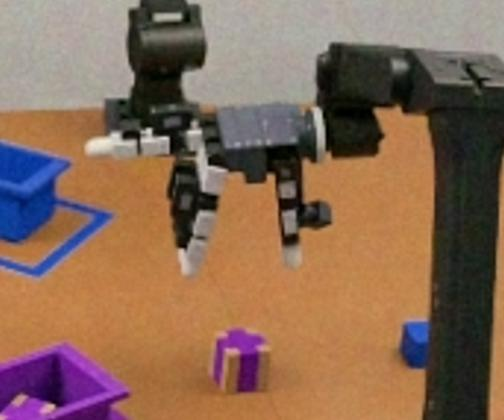

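Emit:
{"op": "move", "data": {"arm1": {"target": [-0.372, -0.009, 0.797, 0.4557, -0.5242, 0.5428, -0.4719], "speed": 0.04}, "arm4": {"target": [0.296, -0.008, 0.868, 0.4952, -0.5696, -0.4951, 0.4304], "speed": 0.06}, "cameras": ["cam_low", "cam_high"]}}

Emit:
{"op": "zoom_image", "data": {"camera": "cam_high", "region": [290, 220, 400, 310]}}

Emit:
{"op": "zoom_image", "data": {"camera": "cam_low", "region": [360, 160, 480, 260]}}

Scene clock: 573.77 s.
Joint torques (N m): arm1=[0.32 -17.2 9.02 -0.5 -1.04 -0.02] | arm2=[0.03 -8.23 7.64 2.24 -0.4 -0.25] | arm3=[-1.08 -8.64 7.27 1.36 -1.13 -0.05] | arm4=[1.14 -17.79 11.74 0.84 -1.04 0.21]
Motor temperatures (°C): arm1=[24 34 57 28 31 24] | arm2=[25 35 46 25 27 25] | arm3=[24 34 47 26 29 26] | arm4=[25 40 63 25 28 23]
Heat: arm1: hottest joint3_rad 57 °C; arm2: hottest joint3_rad 46 °C; arm3: hottest joint3_rad 47 °C; arm4: hottest joint3_rad 63 °C.
move: arm1 off_target; arm4 off_target
Joint velocities: within noise
arm1.joint_positions: joint1_rad=-0.184 joint2_rad=+2.359 joint3_rad=+1.947 joint4_rad=-1.538 joint5_rad=-1.426 joint6_rad=+1.216 hand_index_mcp=-0.251 hand_index_abd=-0.087 hand_index_pip=+0.577 hand_index_dip=+0.696 hand_middle_mcp=-0.249 hand_middle_abd=+0.099 hand_middle_pip=+0.577 hand_middle_dip=+0.696 hand_ring_mcp=+0.746 hand_ring_abd=+0.001 hand_ring_pip=+0.576 hand_ring_dip=+0.696 hand_thumb_cmc=-0.654 hand_thumb_axl=+0.677 hand_thumb_mcp=+0.257 hand_thumb_ipl=+0.168 hand_current_limit=+0.400 hand_speed=-0.600
arm1.joint_status: not commanded
arm1.hand_state: goal,goal,goal,goal,goal,goal,goal,goal,goal,goal,goal,goal,goal,goal,goal,goal
arm1.index_mcp_current_ma: -1
arm1.index_abd_current_ma: 12
arm1.index_pip_current_ma: 0
arm1.index_dip_current_ma: 0
arm1.middle_mcp_current_ma: 0
arm1.middle_abd_current_ma: 0
arm1.middle_pip_current_ma: 0
arm1.middle_dip_current_ma: 0
arm1.ring_mcp_current_ma: -8
arm1.ring_abd_current_ma: 0
arm1.ring_pip_current_ma: 0
arm1.ring_dip_current_ma: 0
arm1.thumb_cmc_current_ma: 1
arm1.thumb_axl_current_ma: 0
arm1.thumb_mcp_current_ma: -3
arm1.thumb_ipl_current_ma: 0
arm1.hand_goal_index_mcp: -0.250
arm1.hand_goal_index_abd: -0.100
arm1.hand_goal_index_pip: 0.576
arm1.hand_goal_index_dip: 0.696
arm1.hand_goal_middle_mcp: -0.250
arm1.hand_goal_middle_abd: 0.100
arm1.hand_goal_middle_pip: 0.576
arm1.hand_goal_middle_dip: 0.696
arm1.hand_goal_ring_mcp: 0.754
arm1.hand_goal_ring_abd: 0.000
arm1.hand_goal_ring_pip: 0.576
arm1.hand_goal_ring_dip: 0.696
arm1.hand_goal_thumb_cmc: -0.656
arm1.hand_goal_thumb_axl: 0.678
arm1.hand_goal_thumb_mcp: 0.260
arm1.hand_goal_thumb_ipl: 0.168
arm1.hand: x=-0.3615 y=+0.0045 z=+0.7974 quat_wxyz=(-0.467, +0.520, -0.546, +0.462) (m; scene frame)
arm1.hand_target: x=-0.3721 y=-0.0083 z=+0.7973 quat_wxyz=(-0.455, +0.524, -0.544, +0.472) (m; scene frame)
arm1.hand_status: off_target (0.017 m and 1.8 deg from the pose sent, 0.032 m and 1.0 deg at the start)
arm2, arm3: as last shown
arm3.joint_positions: joint1_rad=+0.263 joint2_rad=+1.200 joint3_rad=+1.686 joint4_rad=-1.262 joint5_rad=-1.416 joint6_rad=+1.559 hand_index_mcp=-0.252 hand_index_abd=-0.093 hand_index_pip=+0.577 hand_index_dip=+0.699 hand_middle_mcp=-0.246 hand_middle_abd=+0.093 hand_middle_pip=+0.578 hand_middle_dip=+0.696 hand_ring_mcp=+0.749 hand_ring_abd=+0.001 hand_ring_pip=+0.576 hand_ring_dip=+0.696 hand_thumb_cmc=-0.650 hand_thumb_axl=+0.677 hand_thumb_mcp=+0.257 hand_thumb_ipl=+0.169 hand_current_limit=+0.400 hand_speed=-0.750
arm4.joint_positions: joint1_rad=+0.000 joint2_rad=+2.192 joint3_rad=+1.710 joint4_rad=-1.153 joint5_rad=-1.424 joint6_rad=+1.555 hand_index_mcp=-0.253 hand_index_abd=-0.089 hand_index_pip=+0.577 hand_index_dip=+0.698 hand_middle_mcp=-0.248 hand_middle_abd=+0.097 hand_middle_pip=+0.578 hand_middle_dip=+0.699 hand_ring_mcp=+0.747 hand_ring_abd=+0.001 hand_ring_pip=+0.576 hand_ring_dip=+0.696 hand_thumb_cmc=-0.653 hand_thumb_axl=+0.678 hand_thumb_mcp=+0.261 hand_thumb_ipl=+0.170 hand_current_limit=+0.400 hand_speed=-0.700
arm4.joint_status: not commanded
arm4.hand_state: goal,goal,goal,goal,goal,goal,goal,goal,goal,goal,goal,goal,goal,goal,goal,goal
arm4.index_mcp_current_ma: -2
arm4.index_abd_current_ma: 10
arm4.index_pip_current_ma: 0
arm4.index_dip_current_ma: 1
arm4.middle_mcp_current_ma: 1
arm4.middle_abd_current_ma: -2
arm4.middle_pip_current_ma: 1
arm4.middle_dip_current_ma: 2
arm4.ring_mcp_current_ma: -7
arm4.ring_abd_current_ma: 0
arm4.ring_pip_current_ma: 0
arm4.ring_dip_current_ma: 0
arm4.thumb_cmc_current_ma: 1
arm4.thumb_axl_current_ma: 0
arm4.thumb_mcp_current_ma: 1
arm4.thumb_ipl_current_ma: 1
arm4.hand_goal_index_mcp: -0.250
arm4.hand_goal_index_abd: -0.100
arm4.hand_goal_index_pip: 0.576
arm4.hand_goal_index_dip: 0.696
arm4.hand_goal_middle_mcp: -0.250
arm4.hand_goal_middle_abd: 0.100
arm4.hand_goal_middle_pip: 0.576
arm4.hand_goal_middle_dip: 0.696
arm4.hand_goal_ring_mcp: 0.754
arm4.hand_goal_ring_abd: 0.000
arm4.hand_goal_ring_pip: 0.576
arm4.hand_goal_ring_dip: 0.696
arm4.hand_goal_thumb_cmc: -0.656
arm4.hand_goal_thumb_axl: 0.678
arm4.hand_goal_thumb_mcp: 0.260
arm4.hand_goal_thumb_ipl: 0.168
arm4.hand: x=+0.2942 y=-0.0284 z=+0.8583 quat_wxyz=(-0.484, +0.579, +0.486, -0.441) (m; scene frame)
arm4.hand_target: x=+0.2960 y=-0.0092 z=+0.8684 quat_wxyz=(-0.495, +0.569, +0.495, -0.430) (m; scene frame)
arm4.hand_status: off_target (0.023 m and 2.3 deg from the pose sent, 0.080 m and 0.4 deg at the start)
pictures: cam_high, cam_low

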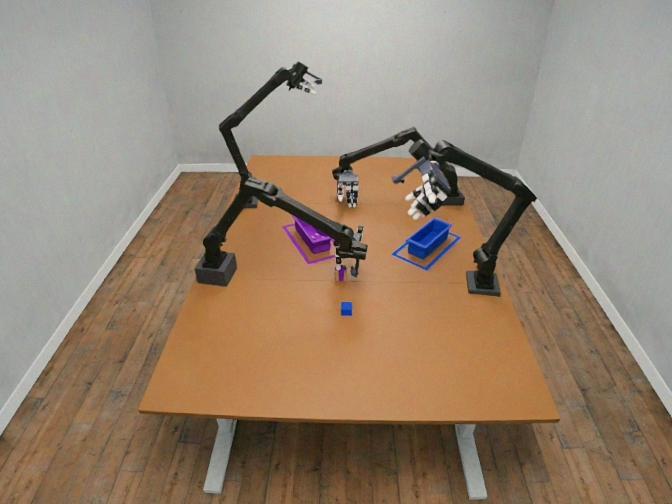

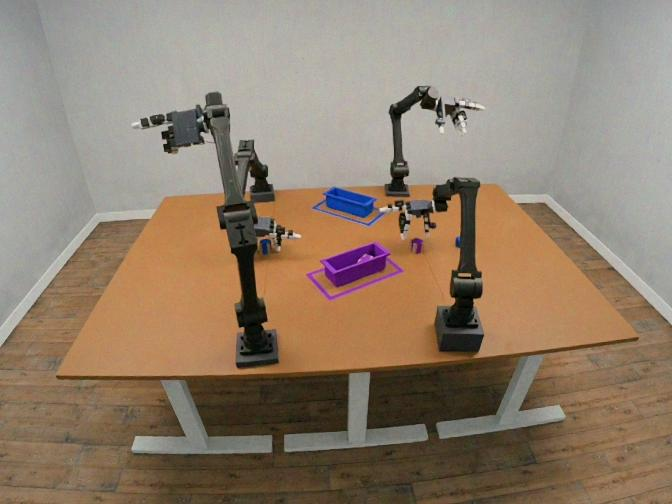

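Scaled by 4.582 from the camera's 672x504 image, which has a finer 960x720 frame.

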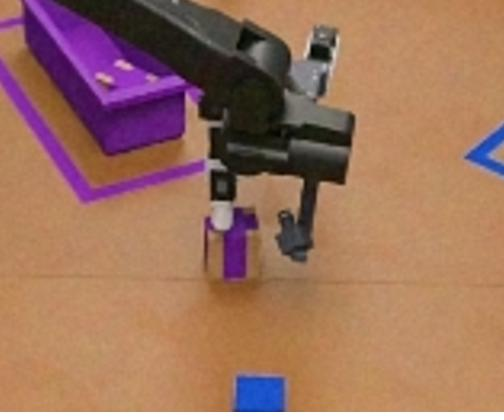

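Scaled by 4.200 from the camera's 672x504 image, which has a finer 960x720 frame.

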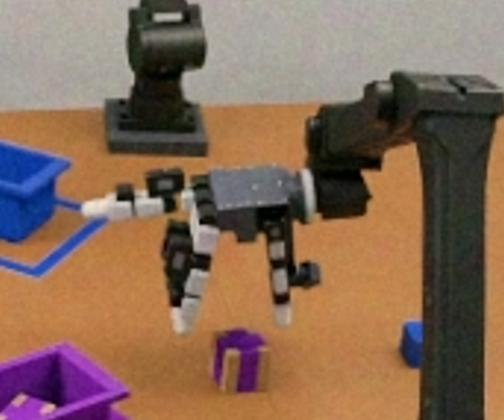

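Emit:
{"op": "move", "data": {"arm1": {"joints": {"hand_speed": -0.85, "hand_index_mcp": -0.58, "hand_middle_mcp": -0.58, "hand_thumb_mcp": 0.12}}, "arm4": {"target": [0.304, 0.003, 0.812, 0.4952, -0.5696, -0.4951, 0.4304], "speed": 0.05}, "cameras": ["cam_low", "cam_high"]}}

Emit:
{"op": "zoom_image", "data": {"camera": "cam_high", "region": [290, 220, 400, 310]}}

Emit:
{"op": "zoom_image", "data": {"camera": "cam_low", "region": [360, 160, 480, 260]}}

Emit:
{"op": "zoom_image", "data": {"camera": "cam_low", "region": [220, 170, 340, 270]}}

Scene clock: 584.33 s.
Joint torques (N m): arm1=[0.38 -17.26 9.02 -0.51 -1.02 -0.01] | arm2=[-0.21 -8.64 7.79 2.29 -0.38 -0.32] | arm3=[-1.14 -8.64 7.27 1.36 -1.13 -0.05] | arm4=[0.5 -18.26 11.28 0.5 -0.98 -0.06]
Motor temperatures (°C): arm1=[24 36 57 28 31 24] | arm2=[25 34 46 25 27 25] | arm3=[24 33 47 26 29 26] | arm4=[25 41 65 25 28 23]
Heat: arm1: hottest joint3_rad 57 °C; arm2: hottest joint3_rad 46 °C; arm3: hottest joint3_rad 47 °C; arm4: hottest joint3_rad 65 °C.
move: arm1 off_target; arm4 off_target
Joint velocities: within noise
arm1.joint_positions: joint1_rad=-0.184 joint2_rad=+2.359 joint3_rad=+1.947 joint4_rad=-1.538 joint5_rad=-1.426 joint6_rad=+1.215 hand_index_mcp=-0.450 hand_index_abd=-0.087 hand_index_pip=+0.617 hand_index_dip=+0.712 hand_middle_mcp=-0.446 hand_middle_abd=+0.098 hand_middle_pip=+0.610 hand_middle_dip=+0.711 hand_ring_mcp=+0.746 hand_ring_abd=+0.001 hand_ring_pip=+0.576 hand_ring_dip=+0.696 hand_thumb_cmc=-0.667 hand_thumb_axl=+0.674 hand_thumb_mcp=+0.162 hand_thumb_ipl=+0.180 hand_current_limit=+0.400 hand_speed=-0.850
arm1.joint_status: hand_index_mcp off_target (ended at -0.450, target -0.580); hand_middle_mcp off_target (ended at -0.446, target -0.580); hand_thumb_mcp off_target (ended at +0.162, target +0.120); the others done
arm1.hand_state: blocked,goal,blocked,goal,blocked,goal,blocked,goal,goal,goal,goal,goal,goal,goal,blocked,goal
arm1.index_mcp_current_ma: 385
arm1.index_abd_current_ma: 12
arm1.index_pip_current_ma: 78
arm1.index_dip_current_ma: 20
arm1.middle_mcp_current_ma: 385
arm1.middle_abd_current_ma: -1
arm1.middle_pip_current_ma: 58
arm1.middle_dip_current_ma: 18
arm1.ring_mcp_current_ma: -8
arm1.ring_abd_current_ma: 0
arm1.ring_pip_current_ma: 0
arm1.ring_dip_current_ma: 0
arm1.thumb_cmc_current_ma: -12
arm1.thumb_axl_current_ma: -3
arm1.thumb_mcp_current_ma: 116
arm1.thumb_ipl_current_ma: 21
arm1.hand_goal_index_mcp: -0.580
arm1.hand_goal_index_abd: -0.100
arm1.hand_goal_index_pip: 0.576
arm1.hand_goal_index_dip: 0.696
arm1.hand_goal_middle_mcp: -0.580
arm1.hand_goal_middle_abd: 0.100
arm1.hand_goal_middle_pip: 0.576
arm1.hand_goal_middle_dip: 0.696
arm1.hand_goal_ring_mcp: 0.754
arm1.hand_goal_ring_abd: 0.000
arm1.hand_goal_ring_pip: 0.576
arm1.hand_goal_ring_dip: 0.696
arm1.hand_goal_thumb_cmc: -0.656
arm1.hand_goal_thumb_axl: 0.678
arm1.hand_goal_thumb_mcp: 0.120
arm1.hand_goal_thumb_ipl: 0.168
arm1.hand: x=-0.3615 y=+0.0045 z=+0.7973 quat_wxyz=(-0.467, +0.520, -0.546, +0.463) (m; scene frame)
arm1.hand_target: x=-0.3720 y=-0.0082 z=+0.7973 quat_wxyz=(-0.455, +0.524, -0.544, +0.472) (m; scene frame)
arm1.hand_status: not commanded
arm2, arm3: as last shown
arm4.joint_positions: joint1_rad=-0.001 joint2_rad=+2.299 joint3_rad=+1.752 joint4_rad=-1.130 joint5_rad=-1.424 joint6_rad=+1.529 hand_index_mcp=-0.253 hand_index_abd=-0.089 hand_index_pip=+0.577 hand_index_dip=+0.698 hand_middle_mcp=-0.248 hand_middle_abd=+0.097 hand_middle_pip=+0.578 hand_middle_dip=+0.699 hand_ring_mcp=+0.747 hand_ring_abd=+0.001 hand_ring_pip=+0.576 hand_ring_dip=+0.696 hand_thumb_cmc=-0.654 hand_thumb_axl=+0.678 hand_thumb_mcp=+0.261 hand_thumb_ipl=+0.170 hand_current_limit=+0.400 hand_speed=-0.700
arm4.joint_status: not commanded
arm4.hand_state: goal,goal,goal,goal,goal,goal,goal,goal,goal,goal,goal,goal,goal,goal,goal,goal
arm4.index_mcp_current_ma: -2
arm4.index_abd_current_ma: 10
arm4.index_pip_current_ma: 0
arm4.index_dip_current_ma: 1
arm4.middle_mcp_current_ma: 1
arm4.middle_abd_current_ma: -2
arm4.middle_pip_current_ma: 1
arm4.middle_dip_current_ma: 2
arm4.ring_mcp_current_ma: -7
arm4.ring_abd_current_ma: 0
arm4.ring_pip_current_ma: 0
arm4.ring_dip_current_ma: 0
arm4.thumb_cmc_current_ma: 1
arm4.thumb_axl_current_ma: 0
arm4.thumb_mcp_current_ma: 1
arm4.thumb_ipl_current_ma: 1
arm4.hand_goal_index_mcp: -0.250
arm4.hand_goal_index_abd: -0.100
arm4.hand_goal_index_pip: 0.576
arm4.hand_goal_index_dip: 0.696
arm4.hand_goal_middle_mcp: -0.250
arm4.hand_goal_middle_abd: 0.100
arm4.hand_goal_middle_pip: 0.576
arm4.hand_goal_middle_dip: 0.696
arm4.hand_goal_ring_mcp: 0.754
arm4.hand_goal_ring_abd: 0.000
arm4.hand_goal_ring_pip: 0.576
arm4.hand_goal_ring_dip: 0.696
arm4.hand_goal_thumb_cmc: -0.656
arm4.hand_goal_thumb_axl: 0.678
arm4.hand_goal_thumb_mcp: 0.260
arm4.hand_goal_thumb_ipl: 0.168
arm4.hand: x=+0.2964 y=-0.0184 z=+0.8067 quat_wxyz=(-0.479, +0.581, +0.483, -0.447) (m; scene frame)
arm4.hand_target: x=+0.3040 y=+0.0017 z=+0.8127 quat_wxyz=(-0.496, +0.570, +0.495, -0.430) (m; scene frame)
arm4.hand_status: off_target (0.023 m and 3.3 deg from the pose sent, 0.057 m and 2.3 deg at the start)
pictures: cam_high, cam_low

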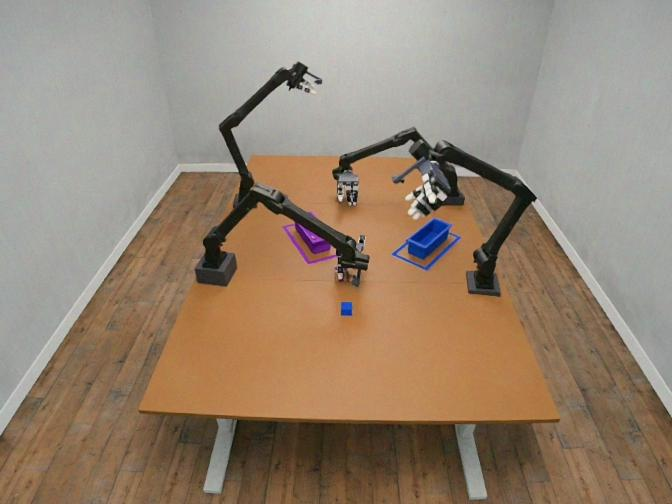

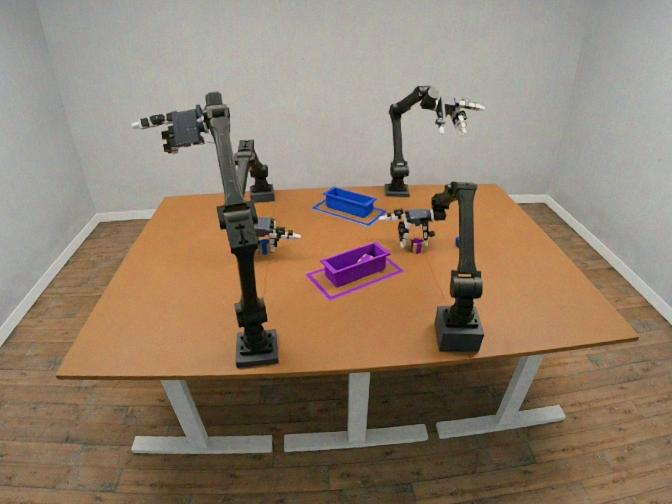

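Scaled by 4.582 from the camera's 672x504 image, which has a finer 960x720 frame.

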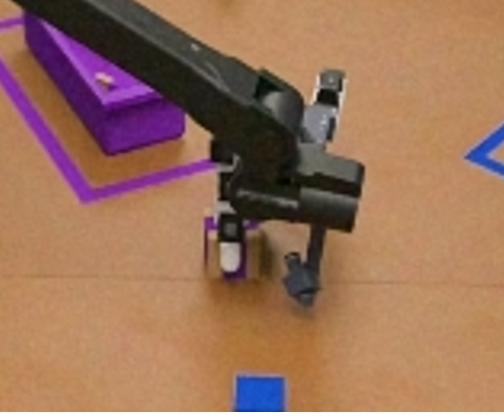

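Scaled by 4.200 from the camera's 672x504 image, which has a finer 960x720 frame.

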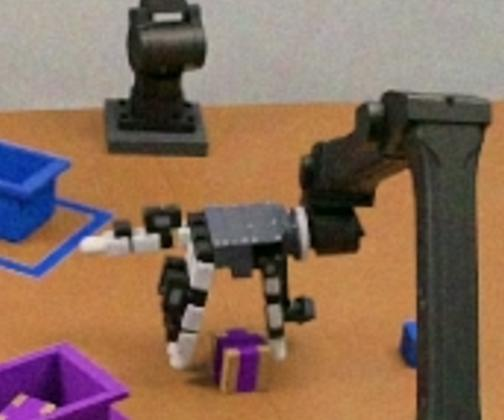

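Scaled by 4.200 from the camera's 672x504 image, which has a finer 960x720 frame.

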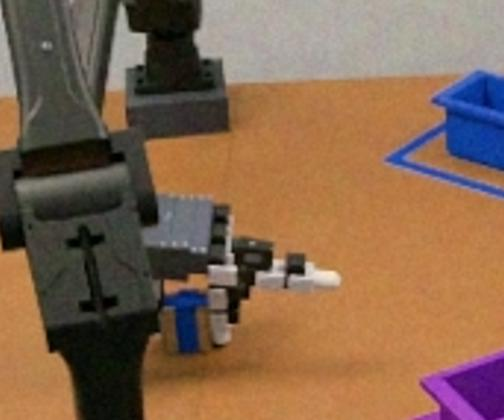

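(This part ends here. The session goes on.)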